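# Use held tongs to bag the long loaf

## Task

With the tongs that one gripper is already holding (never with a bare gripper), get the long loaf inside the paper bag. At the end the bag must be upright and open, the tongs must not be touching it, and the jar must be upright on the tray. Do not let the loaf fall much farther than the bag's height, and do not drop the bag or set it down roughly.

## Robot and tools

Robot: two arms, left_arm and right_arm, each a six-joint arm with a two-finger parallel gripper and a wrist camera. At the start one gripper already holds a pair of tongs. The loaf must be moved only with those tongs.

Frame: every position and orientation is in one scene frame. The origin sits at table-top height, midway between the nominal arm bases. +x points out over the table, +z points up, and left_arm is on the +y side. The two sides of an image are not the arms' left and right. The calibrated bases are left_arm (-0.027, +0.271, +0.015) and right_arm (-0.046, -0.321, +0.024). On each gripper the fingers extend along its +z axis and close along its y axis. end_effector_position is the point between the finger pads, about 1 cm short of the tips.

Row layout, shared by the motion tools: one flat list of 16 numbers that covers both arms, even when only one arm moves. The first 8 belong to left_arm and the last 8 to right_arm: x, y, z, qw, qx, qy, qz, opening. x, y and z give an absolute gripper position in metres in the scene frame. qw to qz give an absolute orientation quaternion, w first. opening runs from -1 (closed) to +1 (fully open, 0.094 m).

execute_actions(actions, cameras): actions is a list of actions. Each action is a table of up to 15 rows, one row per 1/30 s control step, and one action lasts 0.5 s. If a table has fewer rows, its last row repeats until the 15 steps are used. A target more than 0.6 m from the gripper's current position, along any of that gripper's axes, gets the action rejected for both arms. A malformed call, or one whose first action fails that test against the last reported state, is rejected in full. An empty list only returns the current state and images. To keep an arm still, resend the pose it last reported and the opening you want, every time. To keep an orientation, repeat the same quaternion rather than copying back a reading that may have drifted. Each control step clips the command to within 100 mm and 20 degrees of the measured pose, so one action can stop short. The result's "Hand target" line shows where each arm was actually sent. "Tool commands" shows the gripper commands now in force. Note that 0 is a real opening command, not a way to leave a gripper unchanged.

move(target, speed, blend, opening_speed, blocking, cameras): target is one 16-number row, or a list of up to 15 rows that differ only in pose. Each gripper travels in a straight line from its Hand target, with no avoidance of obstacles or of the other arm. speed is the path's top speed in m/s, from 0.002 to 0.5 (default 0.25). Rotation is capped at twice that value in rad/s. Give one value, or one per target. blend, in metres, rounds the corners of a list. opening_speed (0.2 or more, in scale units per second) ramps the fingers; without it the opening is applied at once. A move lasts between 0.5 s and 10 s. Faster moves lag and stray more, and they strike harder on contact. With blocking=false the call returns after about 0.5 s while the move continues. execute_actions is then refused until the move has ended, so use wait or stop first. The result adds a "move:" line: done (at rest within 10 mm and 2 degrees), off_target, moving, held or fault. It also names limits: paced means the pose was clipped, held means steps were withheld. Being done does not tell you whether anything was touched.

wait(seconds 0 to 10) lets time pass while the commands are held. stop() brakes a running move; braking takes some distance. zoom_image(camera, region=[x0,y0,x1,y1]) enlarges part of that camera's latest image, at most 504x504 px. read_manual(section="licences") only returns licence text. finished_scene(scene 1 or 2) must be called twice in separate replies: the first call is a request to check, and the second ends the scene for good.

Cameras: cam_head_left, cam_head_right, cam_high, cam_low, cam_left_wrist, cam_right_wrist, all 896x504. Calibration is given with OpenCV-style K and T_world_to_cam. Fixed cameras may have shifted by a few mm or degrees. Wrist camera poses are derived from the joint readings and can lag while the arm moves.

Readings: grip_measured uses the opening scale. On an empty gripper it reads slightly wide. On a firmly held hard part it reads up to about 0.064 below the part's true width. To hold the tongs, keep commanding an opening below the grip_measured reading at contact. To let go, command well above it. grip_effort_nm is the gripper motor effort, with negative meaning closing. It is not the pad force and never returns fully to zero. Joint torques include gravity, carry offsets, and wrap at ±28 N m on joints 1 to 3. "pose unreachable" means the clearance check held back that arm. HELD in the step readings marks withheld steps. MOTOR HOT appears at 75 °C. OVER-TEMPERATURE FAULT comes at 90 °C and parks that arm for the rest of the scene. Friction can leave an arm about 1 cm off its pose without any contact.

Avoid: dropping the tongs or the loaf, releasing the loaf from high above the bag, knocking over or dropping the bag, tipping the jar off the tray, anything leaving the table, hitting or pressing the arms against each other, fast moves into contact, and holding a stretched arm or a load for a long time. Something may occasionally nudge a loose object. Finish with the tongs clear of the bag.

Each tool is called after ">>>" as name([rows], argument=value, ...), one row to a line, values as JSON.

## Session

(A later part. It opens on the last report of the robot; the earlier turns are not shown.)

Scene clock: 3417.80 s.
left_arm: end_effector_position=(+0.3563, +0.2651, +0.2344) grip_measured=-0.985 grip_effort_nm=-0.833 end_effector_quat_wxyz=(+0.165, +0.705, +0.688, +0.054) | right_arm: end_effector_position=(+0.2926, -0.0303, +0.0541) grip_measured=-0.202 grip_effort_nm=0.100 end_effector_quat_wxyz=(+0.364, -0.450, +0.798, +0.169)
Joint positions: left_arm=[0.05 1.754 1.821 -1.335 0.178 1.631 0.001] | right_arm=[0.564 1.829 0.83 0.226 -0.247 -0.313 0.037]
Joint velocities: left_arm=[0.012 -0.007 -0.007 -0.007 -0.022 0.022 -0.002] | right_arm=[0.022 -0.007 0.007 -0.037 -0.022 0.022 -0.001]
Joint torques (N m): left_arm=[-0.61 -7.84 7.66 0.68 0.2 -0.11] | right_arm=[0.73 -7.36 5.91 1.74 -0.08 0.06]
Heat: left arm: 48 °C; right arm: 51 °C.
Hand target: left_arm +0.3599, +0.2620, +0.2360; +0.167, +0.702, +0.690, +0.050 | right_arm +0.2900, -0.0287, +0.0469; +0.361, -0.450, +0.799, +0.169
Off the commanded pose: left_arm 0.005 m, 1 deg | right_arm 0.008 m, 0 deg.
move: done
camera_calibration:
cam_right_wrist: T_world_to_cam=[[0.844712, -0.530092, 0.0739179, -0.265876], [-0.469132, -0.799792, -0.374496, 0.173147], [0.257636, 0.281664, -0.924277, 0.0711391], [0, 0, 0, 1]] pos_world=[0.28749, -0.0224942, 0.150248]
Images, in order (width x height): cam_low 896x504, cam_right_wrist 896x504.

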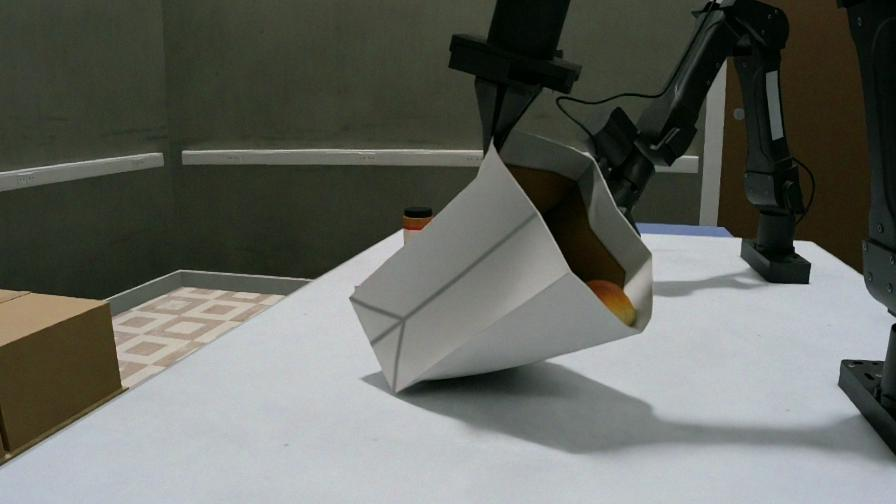

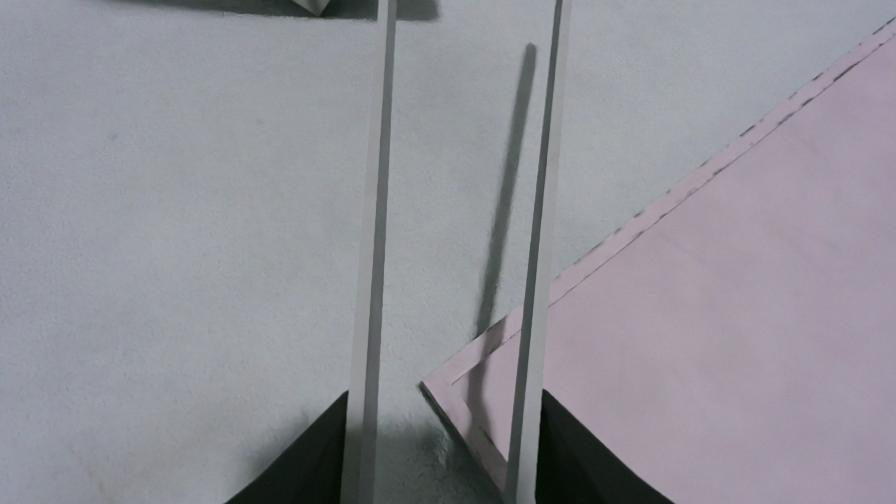

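>>> move([
  [0.360,0.262,0.236,0.1665,0.7025,0.6903,0.0493,-1, 0.293,-0.026,0.036,0.3619,-0.4501,0.7985,0.1703,-0.20],
  [0.360,0.262,0.236,0.1665,0.7025,0.6903,0.0493,-1, 0.325,0.029,0.036,0.3619,-0.4501,0.7985,0.1703,-0.20],
], speed=0.06, cameras=["cam_low","cam_right_wrist"])

Scene clock: 3428.63 s.
left_arm: end_effector_position=(+0.3563, +0.2651, +0.2344) grip_measured=-0.985 grip_effort_nm=-0.838 end_effector_quat_wxyz=(+0.165, +0.705, +0.688, +0.054) | right_arm: end_effector_position=(+0.3208, +0.0225, +0.0381) grip_measured=-0.202 grip_effort_nm=0.095 end_effector_quat_wxyz=(+0.361, -0.451, +0.798, +0.170)
Joint positions: left_arm=[0.05 1.754 1.821 -1.335 0.178 1.631 0.001] | right_arm=[0.635 2.037 1.059 0.21 -0.198 -0.262 0.037]
Joint velocities: left_arm=[-0.007 0.012 -0.007 0.022 -0.037 -0.022 0] | right_arm=[-0.012 -0.007 -0.032 0.007 0.037 -0.037 -0.001]
Joint torques (N m): left_arm=[-0.61 -7.91 7.68 0.69 0.18 -0.11] | right_arm=[0.64 -8.79 9.39 1.58 -0.04 0.06]
Heat: left arm: 48 °C; right arm: 51 °C.
Hand target: left_arm +0.3599, +0.2620, +0.2360; +0.167, +0.702, +0.690, +0.050 | right_arm +0.3241, +0.0286, +0.0350; +0.362, -0.450, +0.799, +0.170
Off the commanded pose: left_arm 0.005 m, 1 deg | right_arm 0.008 m, 0 deg.
move: done
camera_calibration:
cam_right_wrist: T_world_to_cam=[[0.845986, -0.528589, 0.0700126, -0.260766], [-0.470144, -0.801417, -0.369723, 0.222749], [0.251541, 0.279865, -0.9265, 0.0362763], [0, 0, 0, 1]] pos_world=[0.316203, 0.0305244, 0.134222]
Images, in order (width x height): cam_low 896x504, cam_right_wrist 896x504.

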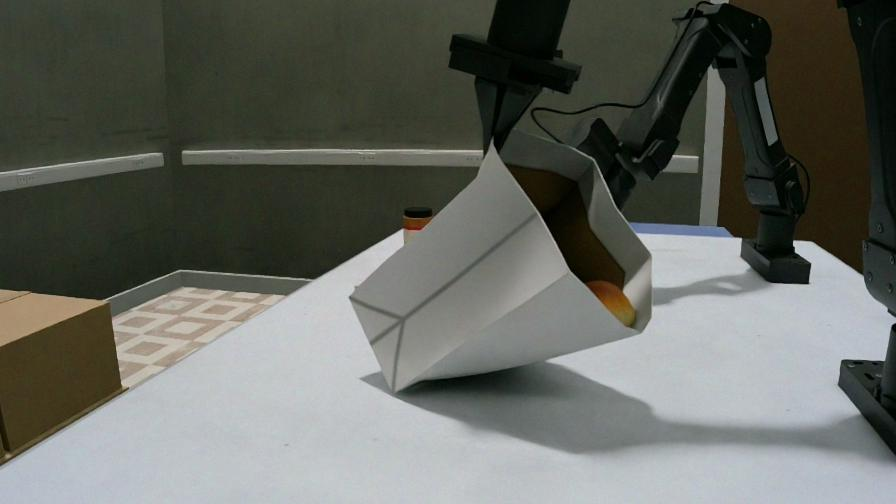

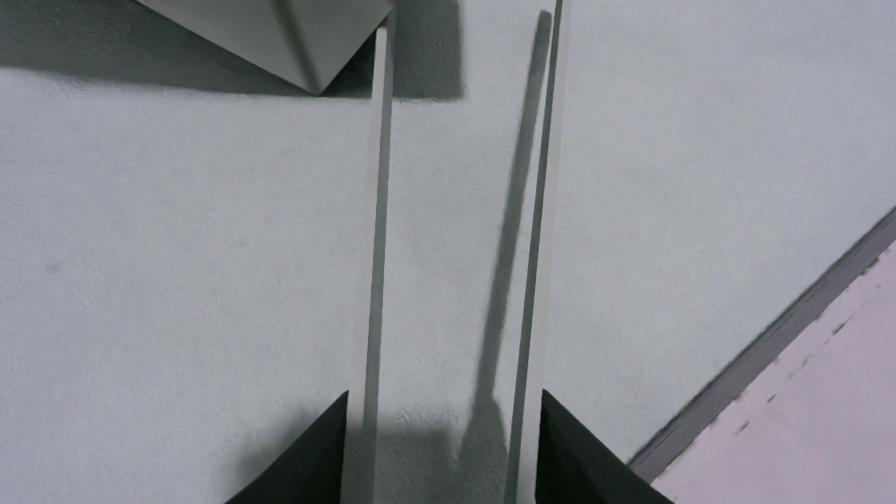

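>>> move(target=[0.360,0.262,0.236,0.1665,0.7025,0.6903,0.0493,-1, 0.357,0.086,0.034,0.3619,-0.4501,0.7985,0.1703,-0.20], speed=0.05)

Scene clock: 3439.87 s.
left_arm: end_effector_position=(+0.3562, +0.2655, +0.2343) grip_measured=-0.985 grip_effort_nm=-0.838 end_effector_quat_wxyz=(+0.165, +0.705, +0.688, +0.055) | right_arm: end_effector_position=(+0.3544, +0.0788, +0.0380) grip_measured=-0.202 grip_effort_nm=0.100 end_effector_quat_wxyz=(+0.362, -0.450, +0.799, +0.169)
Joint positions: left_arm=[0.05 1.754 1.821 -1.335 0.176 1.631 0.001] | right_arm=[0.687 2.222 1.373 0.09 -0.158 -0.224 0.037]
Joint velocities: left_arm=[-0.007 -0.002 0.007 0.022 -0.037 0.022 -0.001] | right_arm=[-0.017 0.012 -0.007 -0.022 0.022 -0.037 -0.002]
Joint torques (N m): left_arm=[-0.54 -7.61 7.73 0.68 0.15 -0.08] | right_arm=[0.77 -10.63 10.21 1.59 -0.03 0.04]
Heat: left arm: 48 °C; right arm: 51 °C.
Hand target: left_arm +0.3599, +0.2621, +0.2359; +0.167, +0.702, +0.690, +0.050 | right_arm +0.3564, +0.0860, +0.0330; +0.362, -0.450, +0.798, +0.170
Off the commanded pose: left_arm 0.005 m, 1 deg | right_arm 0.009 m, 0 deg.
move: done
camera_calibration:
cam_left_wrist: T_world_to_cam=[[-0.940406, 0.00140898, -0.340051, 0.420145], [-0.0963413, 0.957916, 0.2704, -0.244768], [0.326121, 0.287046, -0.900694, 0.108546], [0, 0, 0, 1]] pos_world=[0.336126, 0.202717, 0.306823]
cam_right_wrist: T_world_to_cam=[[0.844776, -0.53039, 0.0709842, -0.258937], [-0.471306, -0.800283, -0.3707, 0.283984], [0.253423, 0.279703, -0.926036, 0.0112804], [0, 0, 0, 1]] pos_world=[0.349728, 0.0867748, 0.134099]

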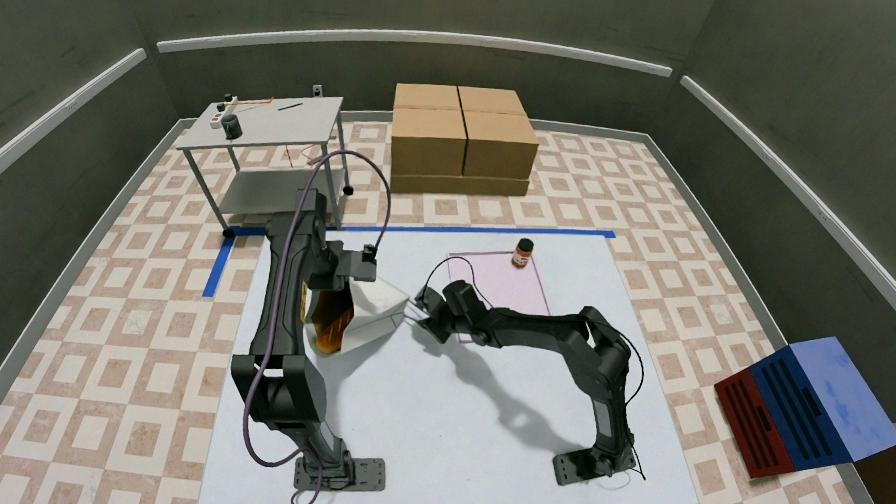

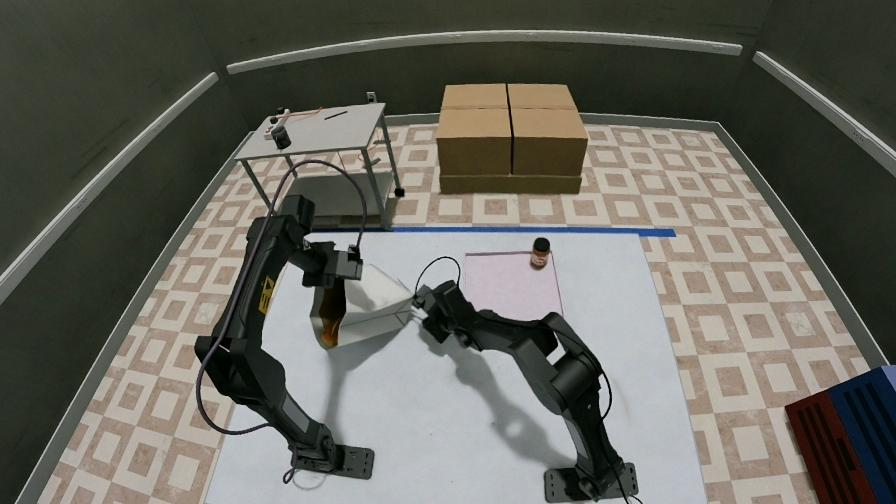

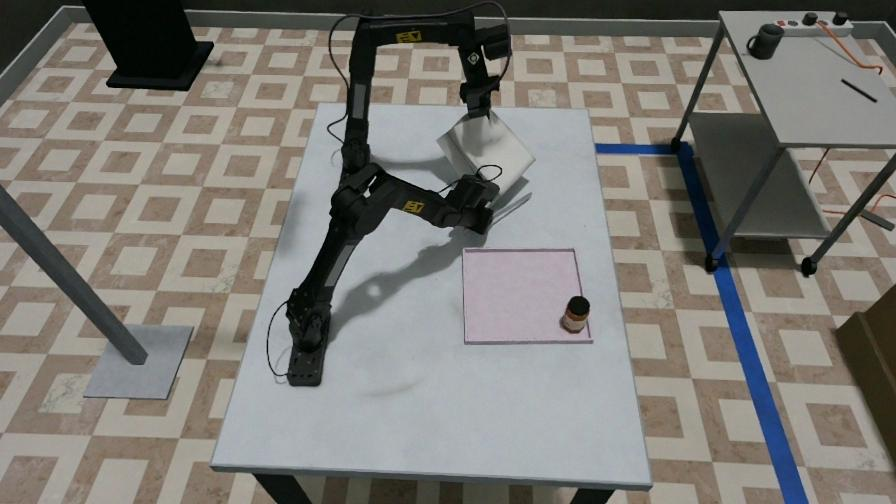

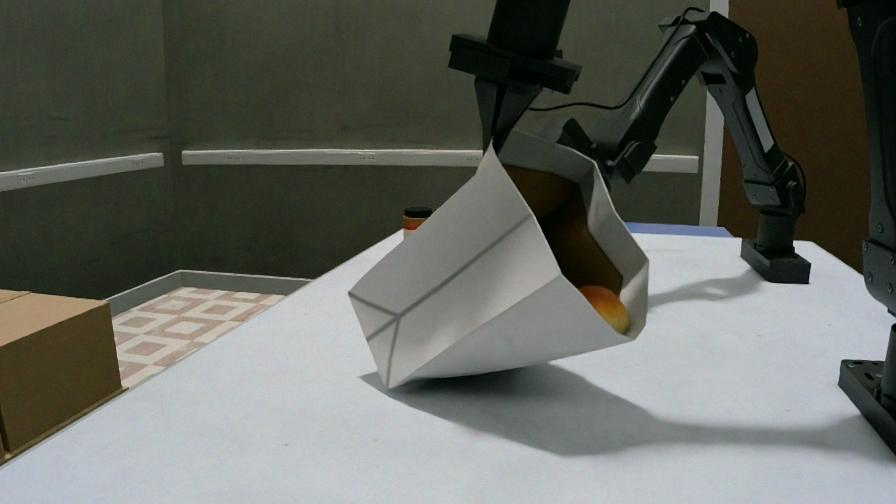

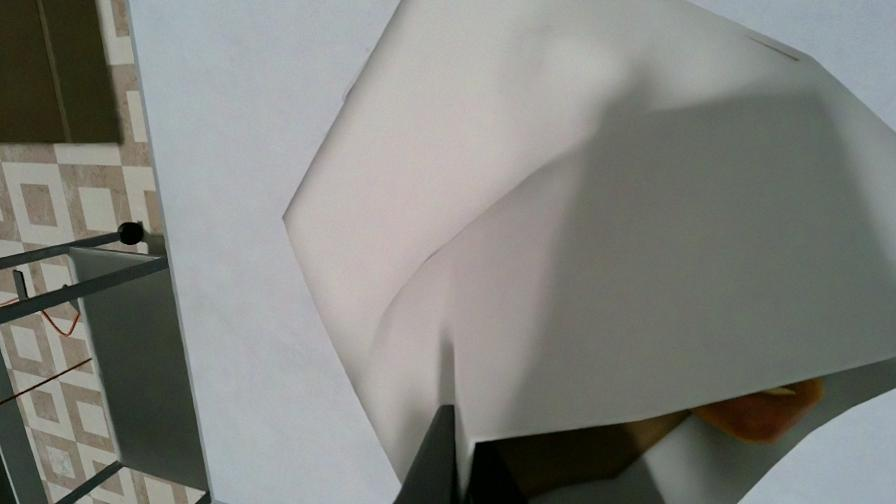

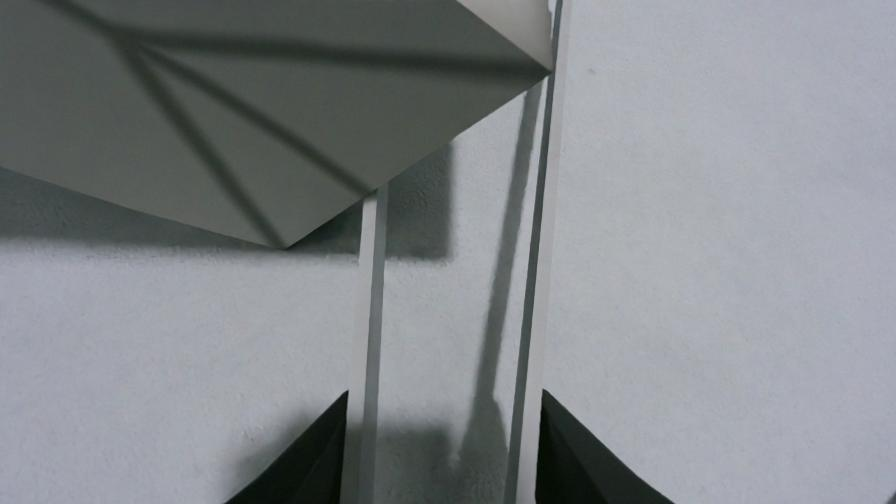

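>>> move(target=[0.396,0.242,0.236,0.1665,0.7025,0.6903,0.0493,-1, 0.357,0.086,0.026,0.3619,-0.4501,0.7985,0.1703,-0.20], speed=0.05, cameras=["cam_low","cam_high","cam_right_wrist"])

Scene clock: 3451.73 s.
left_arm: end_effector_position=(+0.3929, +0.2473, +0.2381) grip_measured=-0.985 grip_effort_nm=-0.833 end_effector_quat_wxyz=(+0.166, +0.704, +0.688, +0.060) | right_arm: end_effector_position=(+0.3538, +0.0778, +0.0309) grip_measured=-0.202 grip_effort_nm=0.100 end_effector_quat_wxyz=(+0.357, -0.450, +0.801, +0.167)
Joint positions: left_arm=[-0.008 1.901 2.021 -1.369 0.154 1.575 0.001] | right_arm=[0.687 2.236 1.373 0.091 -0.156 -0.223 0.037]
Joint velocities: left_arm=[-0.007 0.017 0.017 0.007 -0.037 0.051 0] | right_arm=[-0.002 0.017 0.007 -0.007 -0.051 -0.051 0]
Joint torques (N m): left_arm=[-0.53 -8.75 7.61 0.71 0.26 -0.13] | right_arm=[0.68 -10.58 9.44 1.78 -0.06 0.04]
Heat: left arm: 48 °C; right arm: 54 °C.
Hand target: left_arm +0.3959, +0.2427, +0.2361; +0.167, +0.702, +0.690, +0.050 | right_arm +0.3564, +0.0855, +0.0261; +0.362, -0.450, +0.798, +0.170
Off the commanded pose: left_arm 0.007 m, 1 deg | right_arm 0.010 m, 1 deg.
move: done
camera_calibration:
cam_right_wrist: T_world_to_cam=[[0.844227, -0.531628, 0.0682075, -0.258071], [-0.476169, -0.802334, -0.359894, 0.281814], [0.246055, 0.271354, -0.930497, 0.00859703], [0, 0, 0, 1]] pos_world=[0.349947, 0.0865782, 0.127025]
Images, in order (width x height): cam_high 896x504, cam_low 896x504, cam_right_wrist 896x504.

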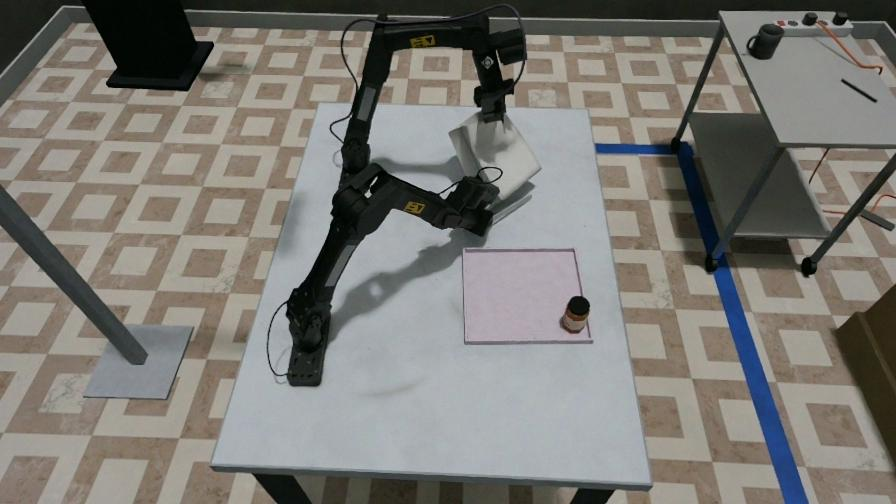

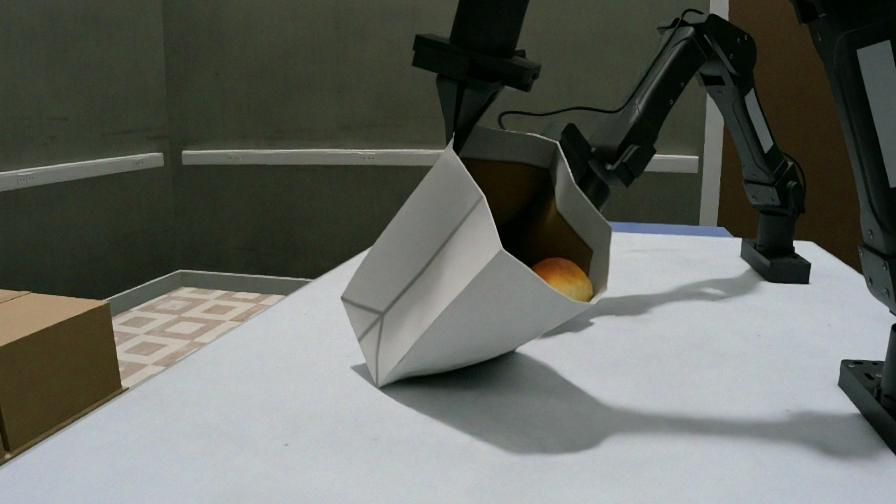

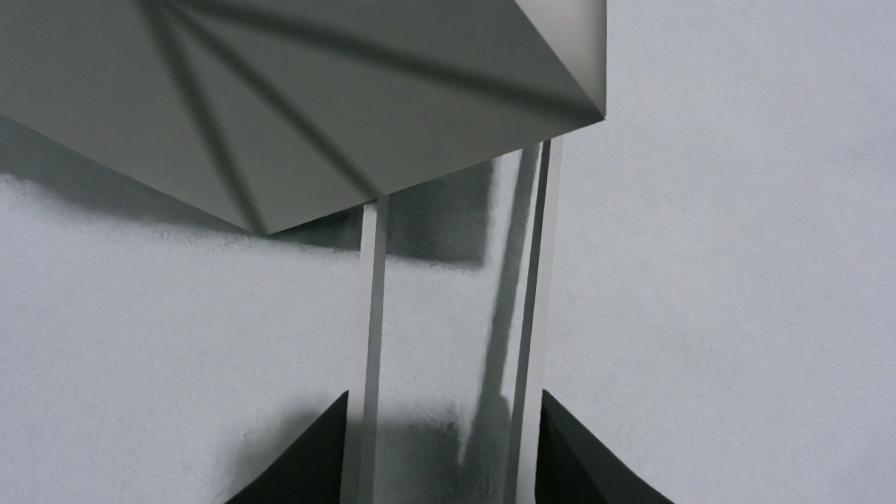

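>>> move(target=[0.4225,0.228,0.231,0.1665,0.7025,0.6903,0.0493,-1, 0.357,0.086,0.026,0.3619,-0.4501,0.7985,0.1703,-0.20], speed=0.04, cameras=["cam_low","cam_high","cam_right_wrist"])

Scene clock: 3459.70 s.
left_arm: end_effector_position=(+0.4200, +0.2330, +0.2371) grip_measured=-0.985 grip_effort_nm=-0.838 end_effector_quat_wxyz=(+0.171, +0.704, +0.686, +0.063) | right_arm: end_effector_position=(+0.3538, +0.0778, +0.0310) grip_measured=-0.202 grip_effort_nm=0.100 end_effector_quat_wxyz=(+0.357, -0.450, +0.801, +0.168)
Joint positions: left_arm=[-0.044 2.017 2.179 -1.396 0.145 1.541 0.001] | right_arm=[0.687 2.236 1.373 0.092 -0.156 -0.223 0.037]
Joint velocities: left_arm=[0.002 -0.022 0.007 -0.007 0.037 0.125 0.001] | right_arm=[0.002 -0.007 -0.022 -0.007 -0.066 0.007 0.001]
Joint torques (N m): left_arm=[-0.35 -9.26 7.21 0.74 0.21 -0.11] | right_arm=[0.69 -10.55 9.5 1.75 -0.06 0.03]
Heat: left arm: 47 °C; right arm: 53 °C.
Hand target: left_arm +0.4223, +0.2283, +0.2309; +0.167, +0.702, +0.690, +0.050 | right_arm +0.3565, +0.0856, +0.0260; +0.362, -0.450, +0.798, +0.170
Off the commanded pose: left_arm 0.008 m, 2 deg | right_arm 0.010 m, 1 deg.
move: done
camera_calibration:
cam_right_wrist: T_world_to_cam=[[0.844084, -0.531878, 0.0680355, -0.258018], [-0.476359, -0.802059, -0.360256, 0.281954], [0.246181, 0.271677, -0.930369, 0.00856222], [0, 0, 0, 1]] pos_world=[0.349992, 0.0865831, 0.127096]
Images, in order (width x height): cam_high 896x504, cam_low 896x504, cam_right_wrist 896x504.

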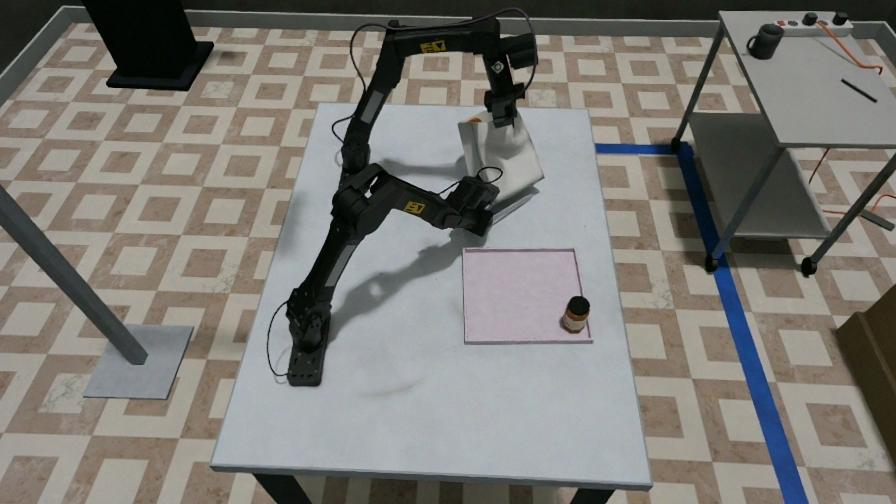

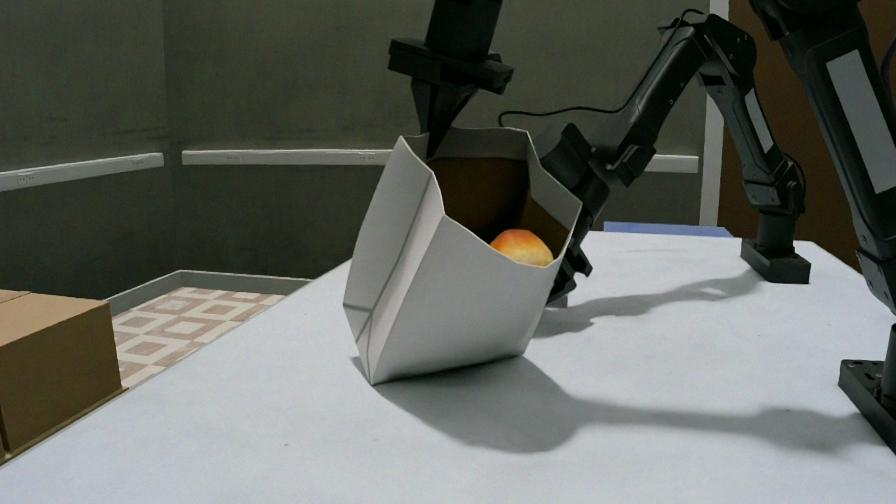

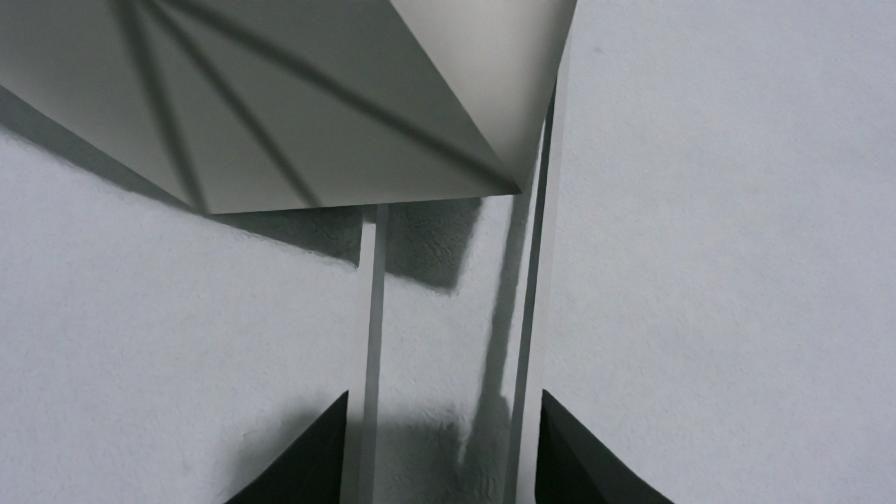

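>>> move(target=[0.437,0.218,0.217,0.1665,0.7025,0.6903,0.0493,-1, 0.368,0.079,0.026,0.3619,-0.4501,0.7985,0.1703,-0.20], speed=0.03, cameras=["cam_low","cam_high","cam_right_wrist"])

Scene clock: 3486.37 s.
left_arm: end_effector_position=(+0.4303, +0.2232, +0.2268) grip_measured=-0.985 grip_effort_nm=-0.838 end_effector_quat_wxyz=(+0.169, +0.704, +0.687, +0.060) | right_arm: end_effector_position=(+0.3595, +0.0751, +0.0292) grip_measured=-0.202 grip_effort_nm=0.085 end_effector_quat_wxyz=(+0.358, -0.451, +0.801, +0.166)
Joint positions: left_arm=[-0.067 2.061 2.203 -1.38 0.139 1.518 0.001] | right_arm=[0.675 2.247 1.385 0.09 -0.164 -0.235 0.038]
Joint velocities: left_arm=[-0.017 0.007 -0.012 -0.037 -0.007 0.007 0] | right_arm=[0.002 -0.022 0.012 -0.022 0.007 -0.051 0]
Joint torques (N m): left_arm=[-0.61 -9.43 6.58 0.89 0.21 -0.09] | right_arm=[-0.76 -10.63 10.37 1.64 -0.2 -0.05]
Heat: left arm: 47 °C; right arm: 53 °C.
Hand target: left_arm +0.4368, +0.2185, +0.2171; +0.167, +0.702, +0.690, +0.050 | right_arm +0.3675, +0.0788, +0.0259; +0.362, -0.450, +0.798, +0.170
Off the commanded pose: left_arm 0.013 m, 1 deg | right_arm 0.010 m, 1 deg.
move: off_target (left_arm)
camera_calibration:
cam_right_wrist: T_world_to_cam=[[0.844468, -0.530873, 0.0710474, -0.264402], [-0.474714, -0.803276, -0.359713, 0.281306], [0.248033, 0.270039, -0.930354, 0.00564831], [0, 0, 0, 1]] pos_world=[0.355418, 0.084077, 0.125229]
Images, in order (width x height): cam_high 896x504, cam_low 896x504, cam_right_wrist 896x504.

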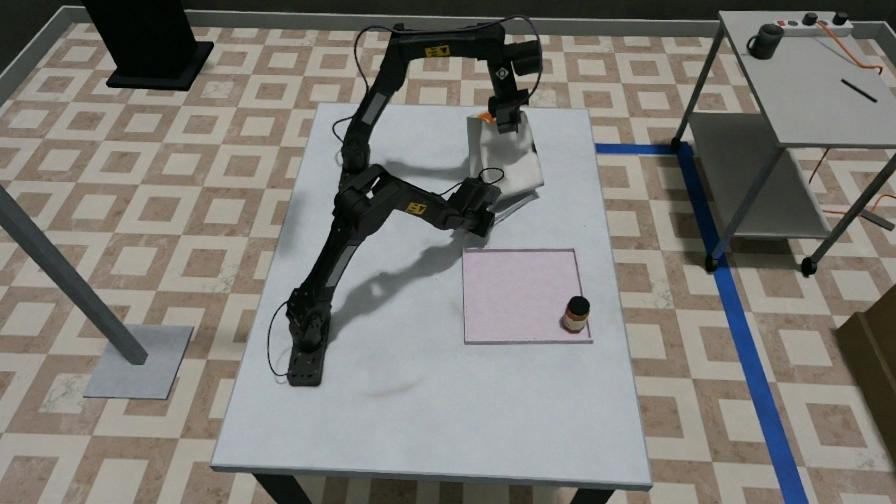

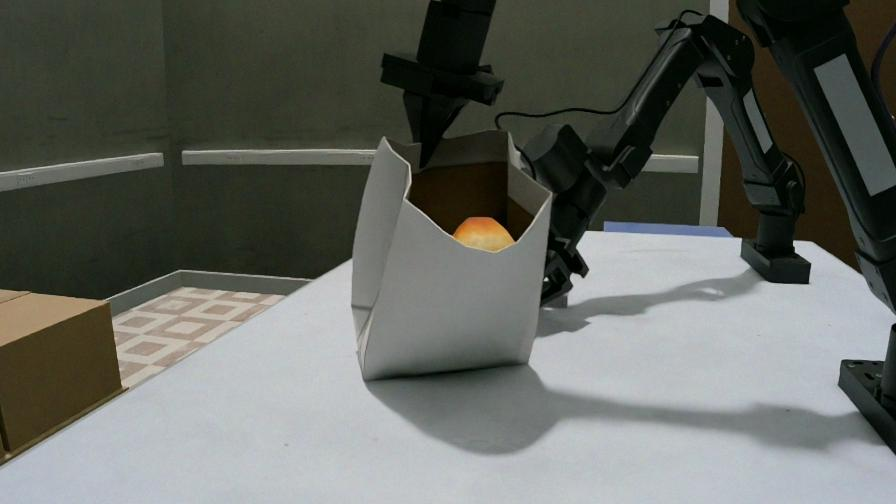

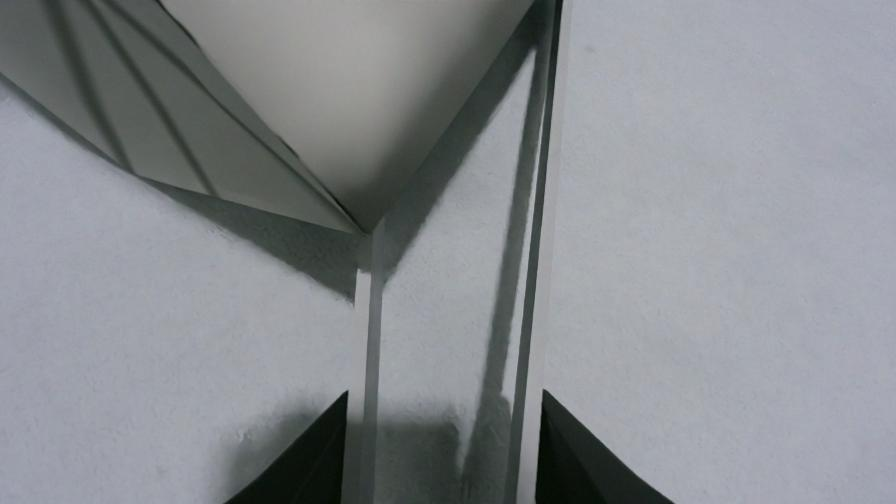

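>>> move(target=[0.4545,0.188,0.210,0.1665,0.7025,0.6903,0.0493,-1, 0.368,0.079,0.026,0.3619,-0.4501,0.7985,0.1703,-0.20], speed=0.03, cameras=["cam_low","cam_high","cam_right_wrist"])

Scene clock: 3508.40 s.
left_arm: end_effector_position=(+0.4547, +0.1914, +0.2235) grip_measured=-0.985 grip_effort_nm=-0.838 end_effector_quat_wxyz=(+0.181, +0.704, +0.684, +0.066) | right_arm: end_effector_position=(+0.3594, +0.0751, +0.0291) grip_measured=-0.202 grip_effort_nm=0.095 end_effector_quat_wxyz=(+0.357, -0.451, +0.801, +0.166)
Joint positions: left_arm=[-0.136 2.163 2.338 -1.376 0.122 1.455 0.001] | right_arm=[0.675 2.247 1.385 0.089 -0.164 -0.235 0.038]
Joint velocities: left_arm=[0.002 -0.007 0.002 0.037 0.007 -0.037 0] | right_arm=[0.017 -0.007 -0.007 0.051 0.037 -0.066 0]
Joint torques (N m): left_arm=[-0.5 -10.19 6.75 0.62 0.14 -0.13] | right_arm=[-0.87 -10.66 10.36 1.65 -0.2 -0.05]
Heat: left arm: 49 °C; right arm: 53 °C.
Hand target: left_arm +0.4545, +0.1886, +0.2101; +0.167, +0.702, +0.690, +0.050 | right_arm +0.3676, +0.0786, +0.0260; +0.362, -0.450, +0.798, +0.170
Off the commanded pose: left_arm 0.014 m, 3 deg | right_arm 0.010 m, 1 deg.
move: off_target (left_arm)
camera_calibration:
cam_right_wrist: T_world_to_cam=[[0.844612, -0.530622, 0.0712142, -0.264454], [-0.474525, -0.803549, -0.359352, 0.281165], [0.247904, 0.26972, -0.930481, 0.00568365], [0, 0, 0, 1]] pos_world=[0.355372, 0.0840723, 0.125159]
Images, in order (width x height): cam_high 896x504, cam_low 896x504, cam_right_wrist 896x504.

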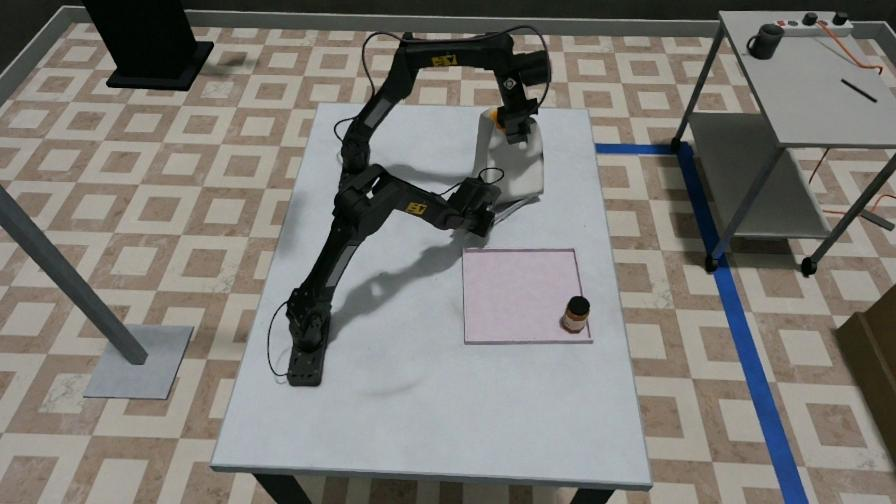

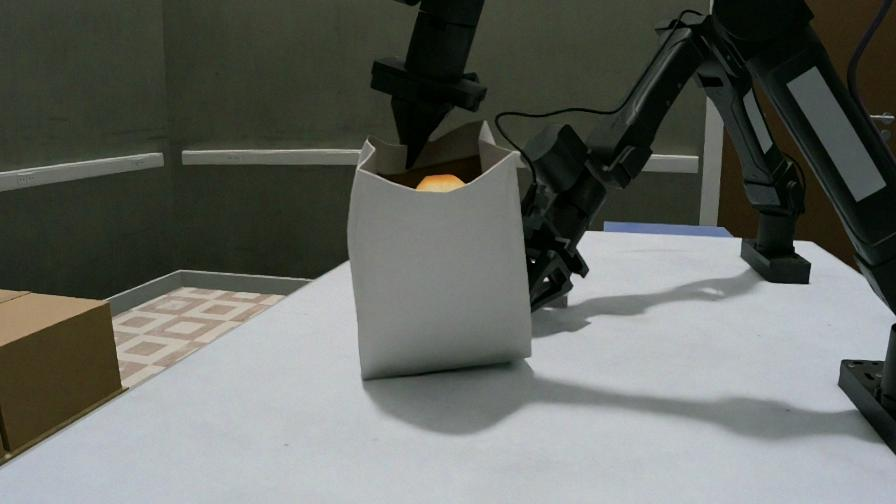

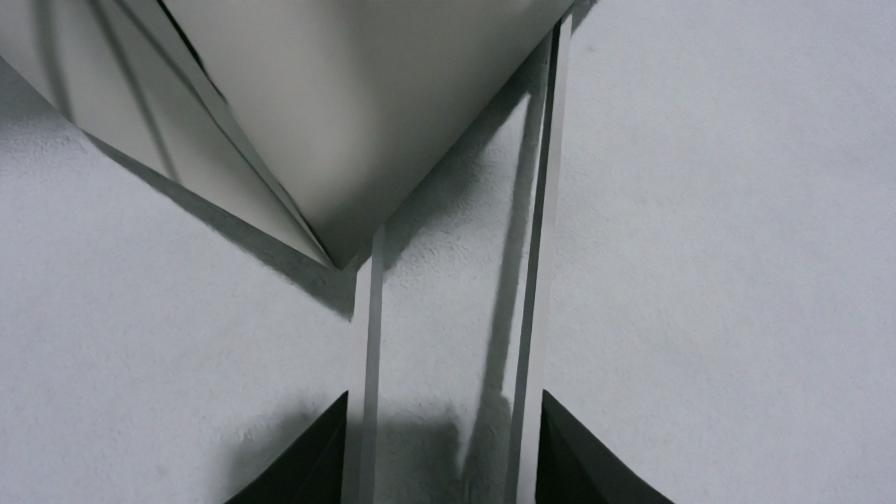

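>>> execute_actions(actions=[])

Scene clock: 3540.20 s.
left_arm: end_effector_position=(+0.4547, +0.1914, +0.2235) grip_measured=-0.985 grip_effort_nm=-0.838 end_effector_quat_wxyz=(+0.181, +0.704, +0.684, +0.066) | right_arm: end_effector_position=(+0.3594, +0.0751, +0.0291) grip_measured=-0.202 grip_effort_nm=0.090 end_effector_quat_wxyz=(+0.357, -0.451, +0.801, +0.166)
Joint positions: left_arm=[-0.136 2.163 2.338 -1.376 0.122 1.454 0.001] | right_arm=[0.675 2.247 1.385 0.089 -0.164 -0.235 0.038]
Joint velocities: left_arm=[0.007 -0.012 0.017 -0.037 -0.022 -0.051 0.001] | right_arm=[-0.002 0.002 -0.002 0.007 0.007 -0.081 0]
Joint torques (N m): left_arm=[-0.35 -10.14 6.75 0.67 0.14 -0.13] | right_arm=[-0.87 -10.66 10.36 1.65 -0.19 -0.05]
Heat: left arm: 47 °C; right arm: 53 °C.
Hand target: left_arm +0.4545, +0.1886, +0.2101; +0.167, +0.702, +0.690, +0.050 | right_arm +0.3676, +0.0786, +0.0260; +0.362, -0.450, +0.798, +0.170
Tool commands: left_gripper/opening=-1.0 right_gripper/opening=-0.2
Off the commanded pose: left_arm 0.014 m, 3 deg | right_arm 0.010 m, 1 deg.
camera_calibration:
cam_left_wrist: T_world_to_cam=[[-0.925741, 0.00141276, -0.378156, 0.51101], [-0.104251, 0.960289, 0.258799, -0.155726], [0.363505, 0.279004, -0.888831, 0.0698711], [0, 0, 0, 1]] pos_world=[0.43143, 0.129326, 0.295647]
cam_right_wrist: T_world_to_cam=[[0.844612, -0.530622, 0.0712142, -0.264454], [-0.474525, -0.803549, -0.359352, 0.281165], [0.247904, 0.26972, -0.930481, 0.00568365], [0, 0, 0, 1]] pos_world=[0.355372, 0.0840723, 0.125159]

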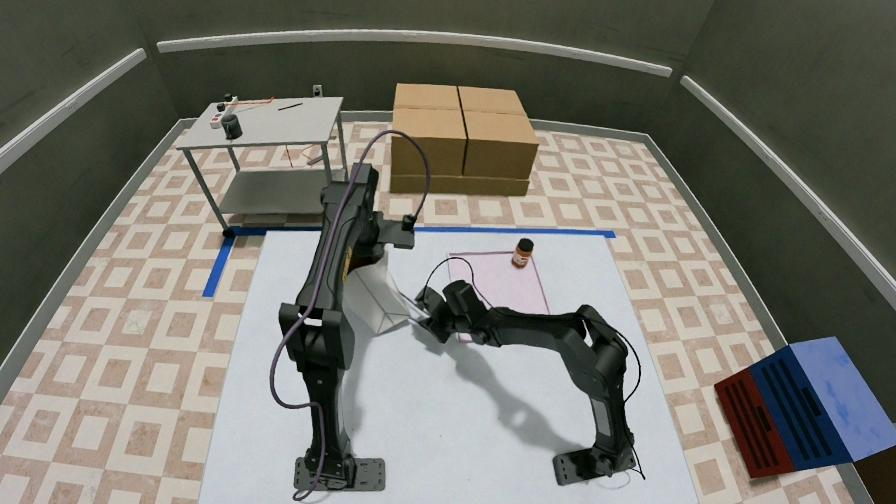

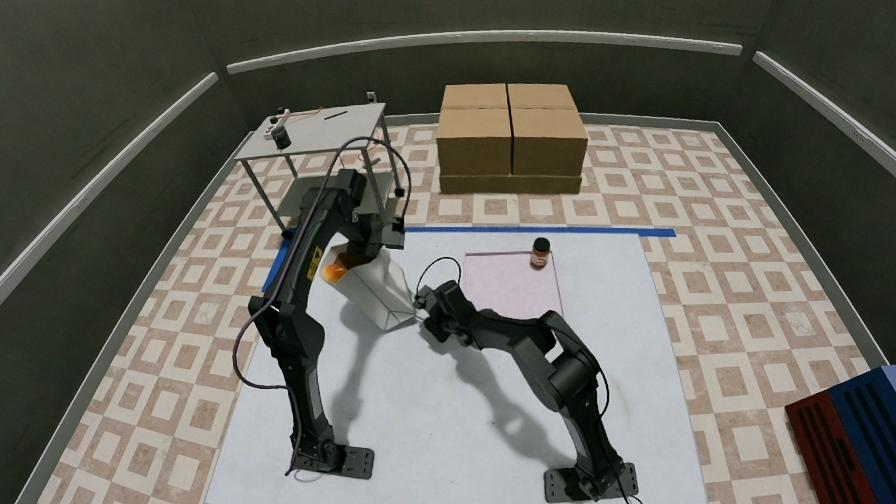

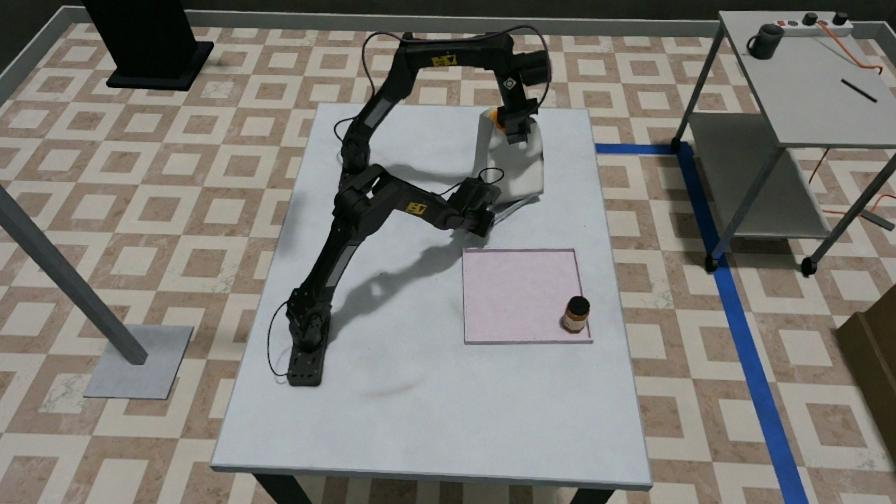

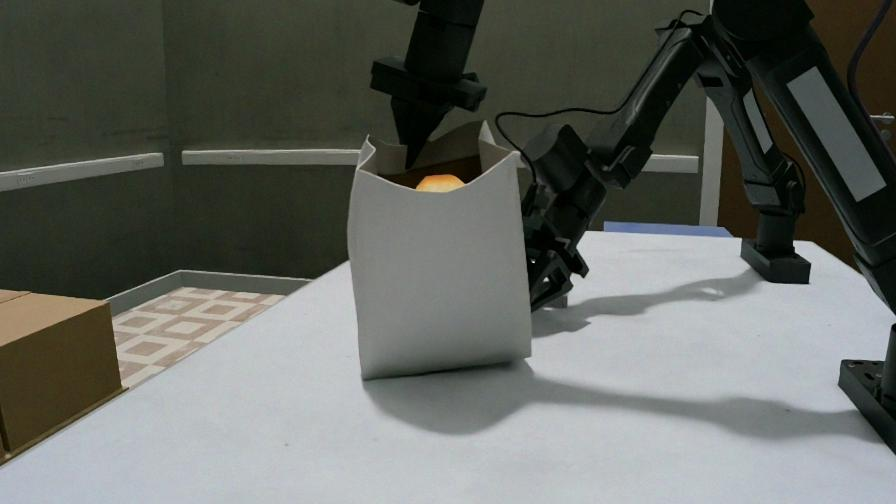

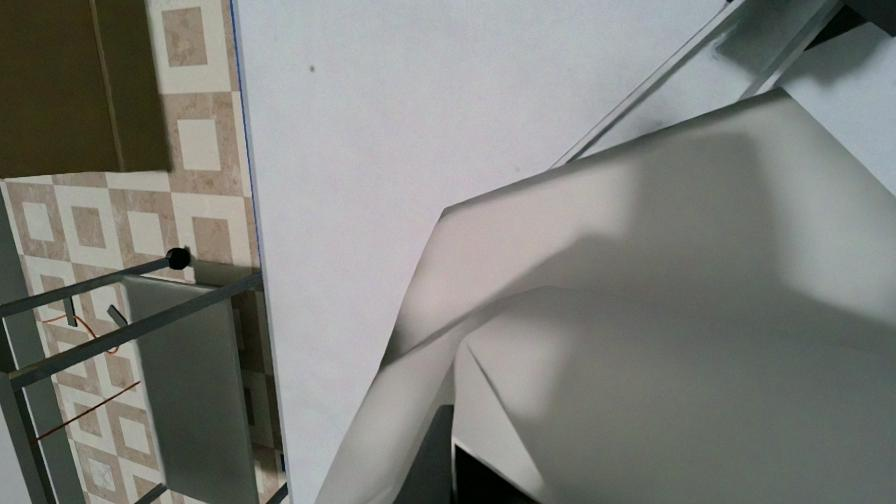

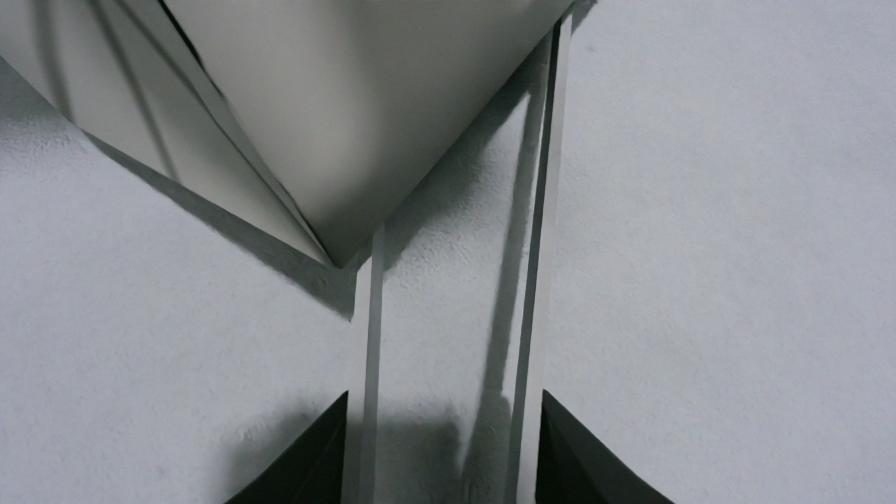

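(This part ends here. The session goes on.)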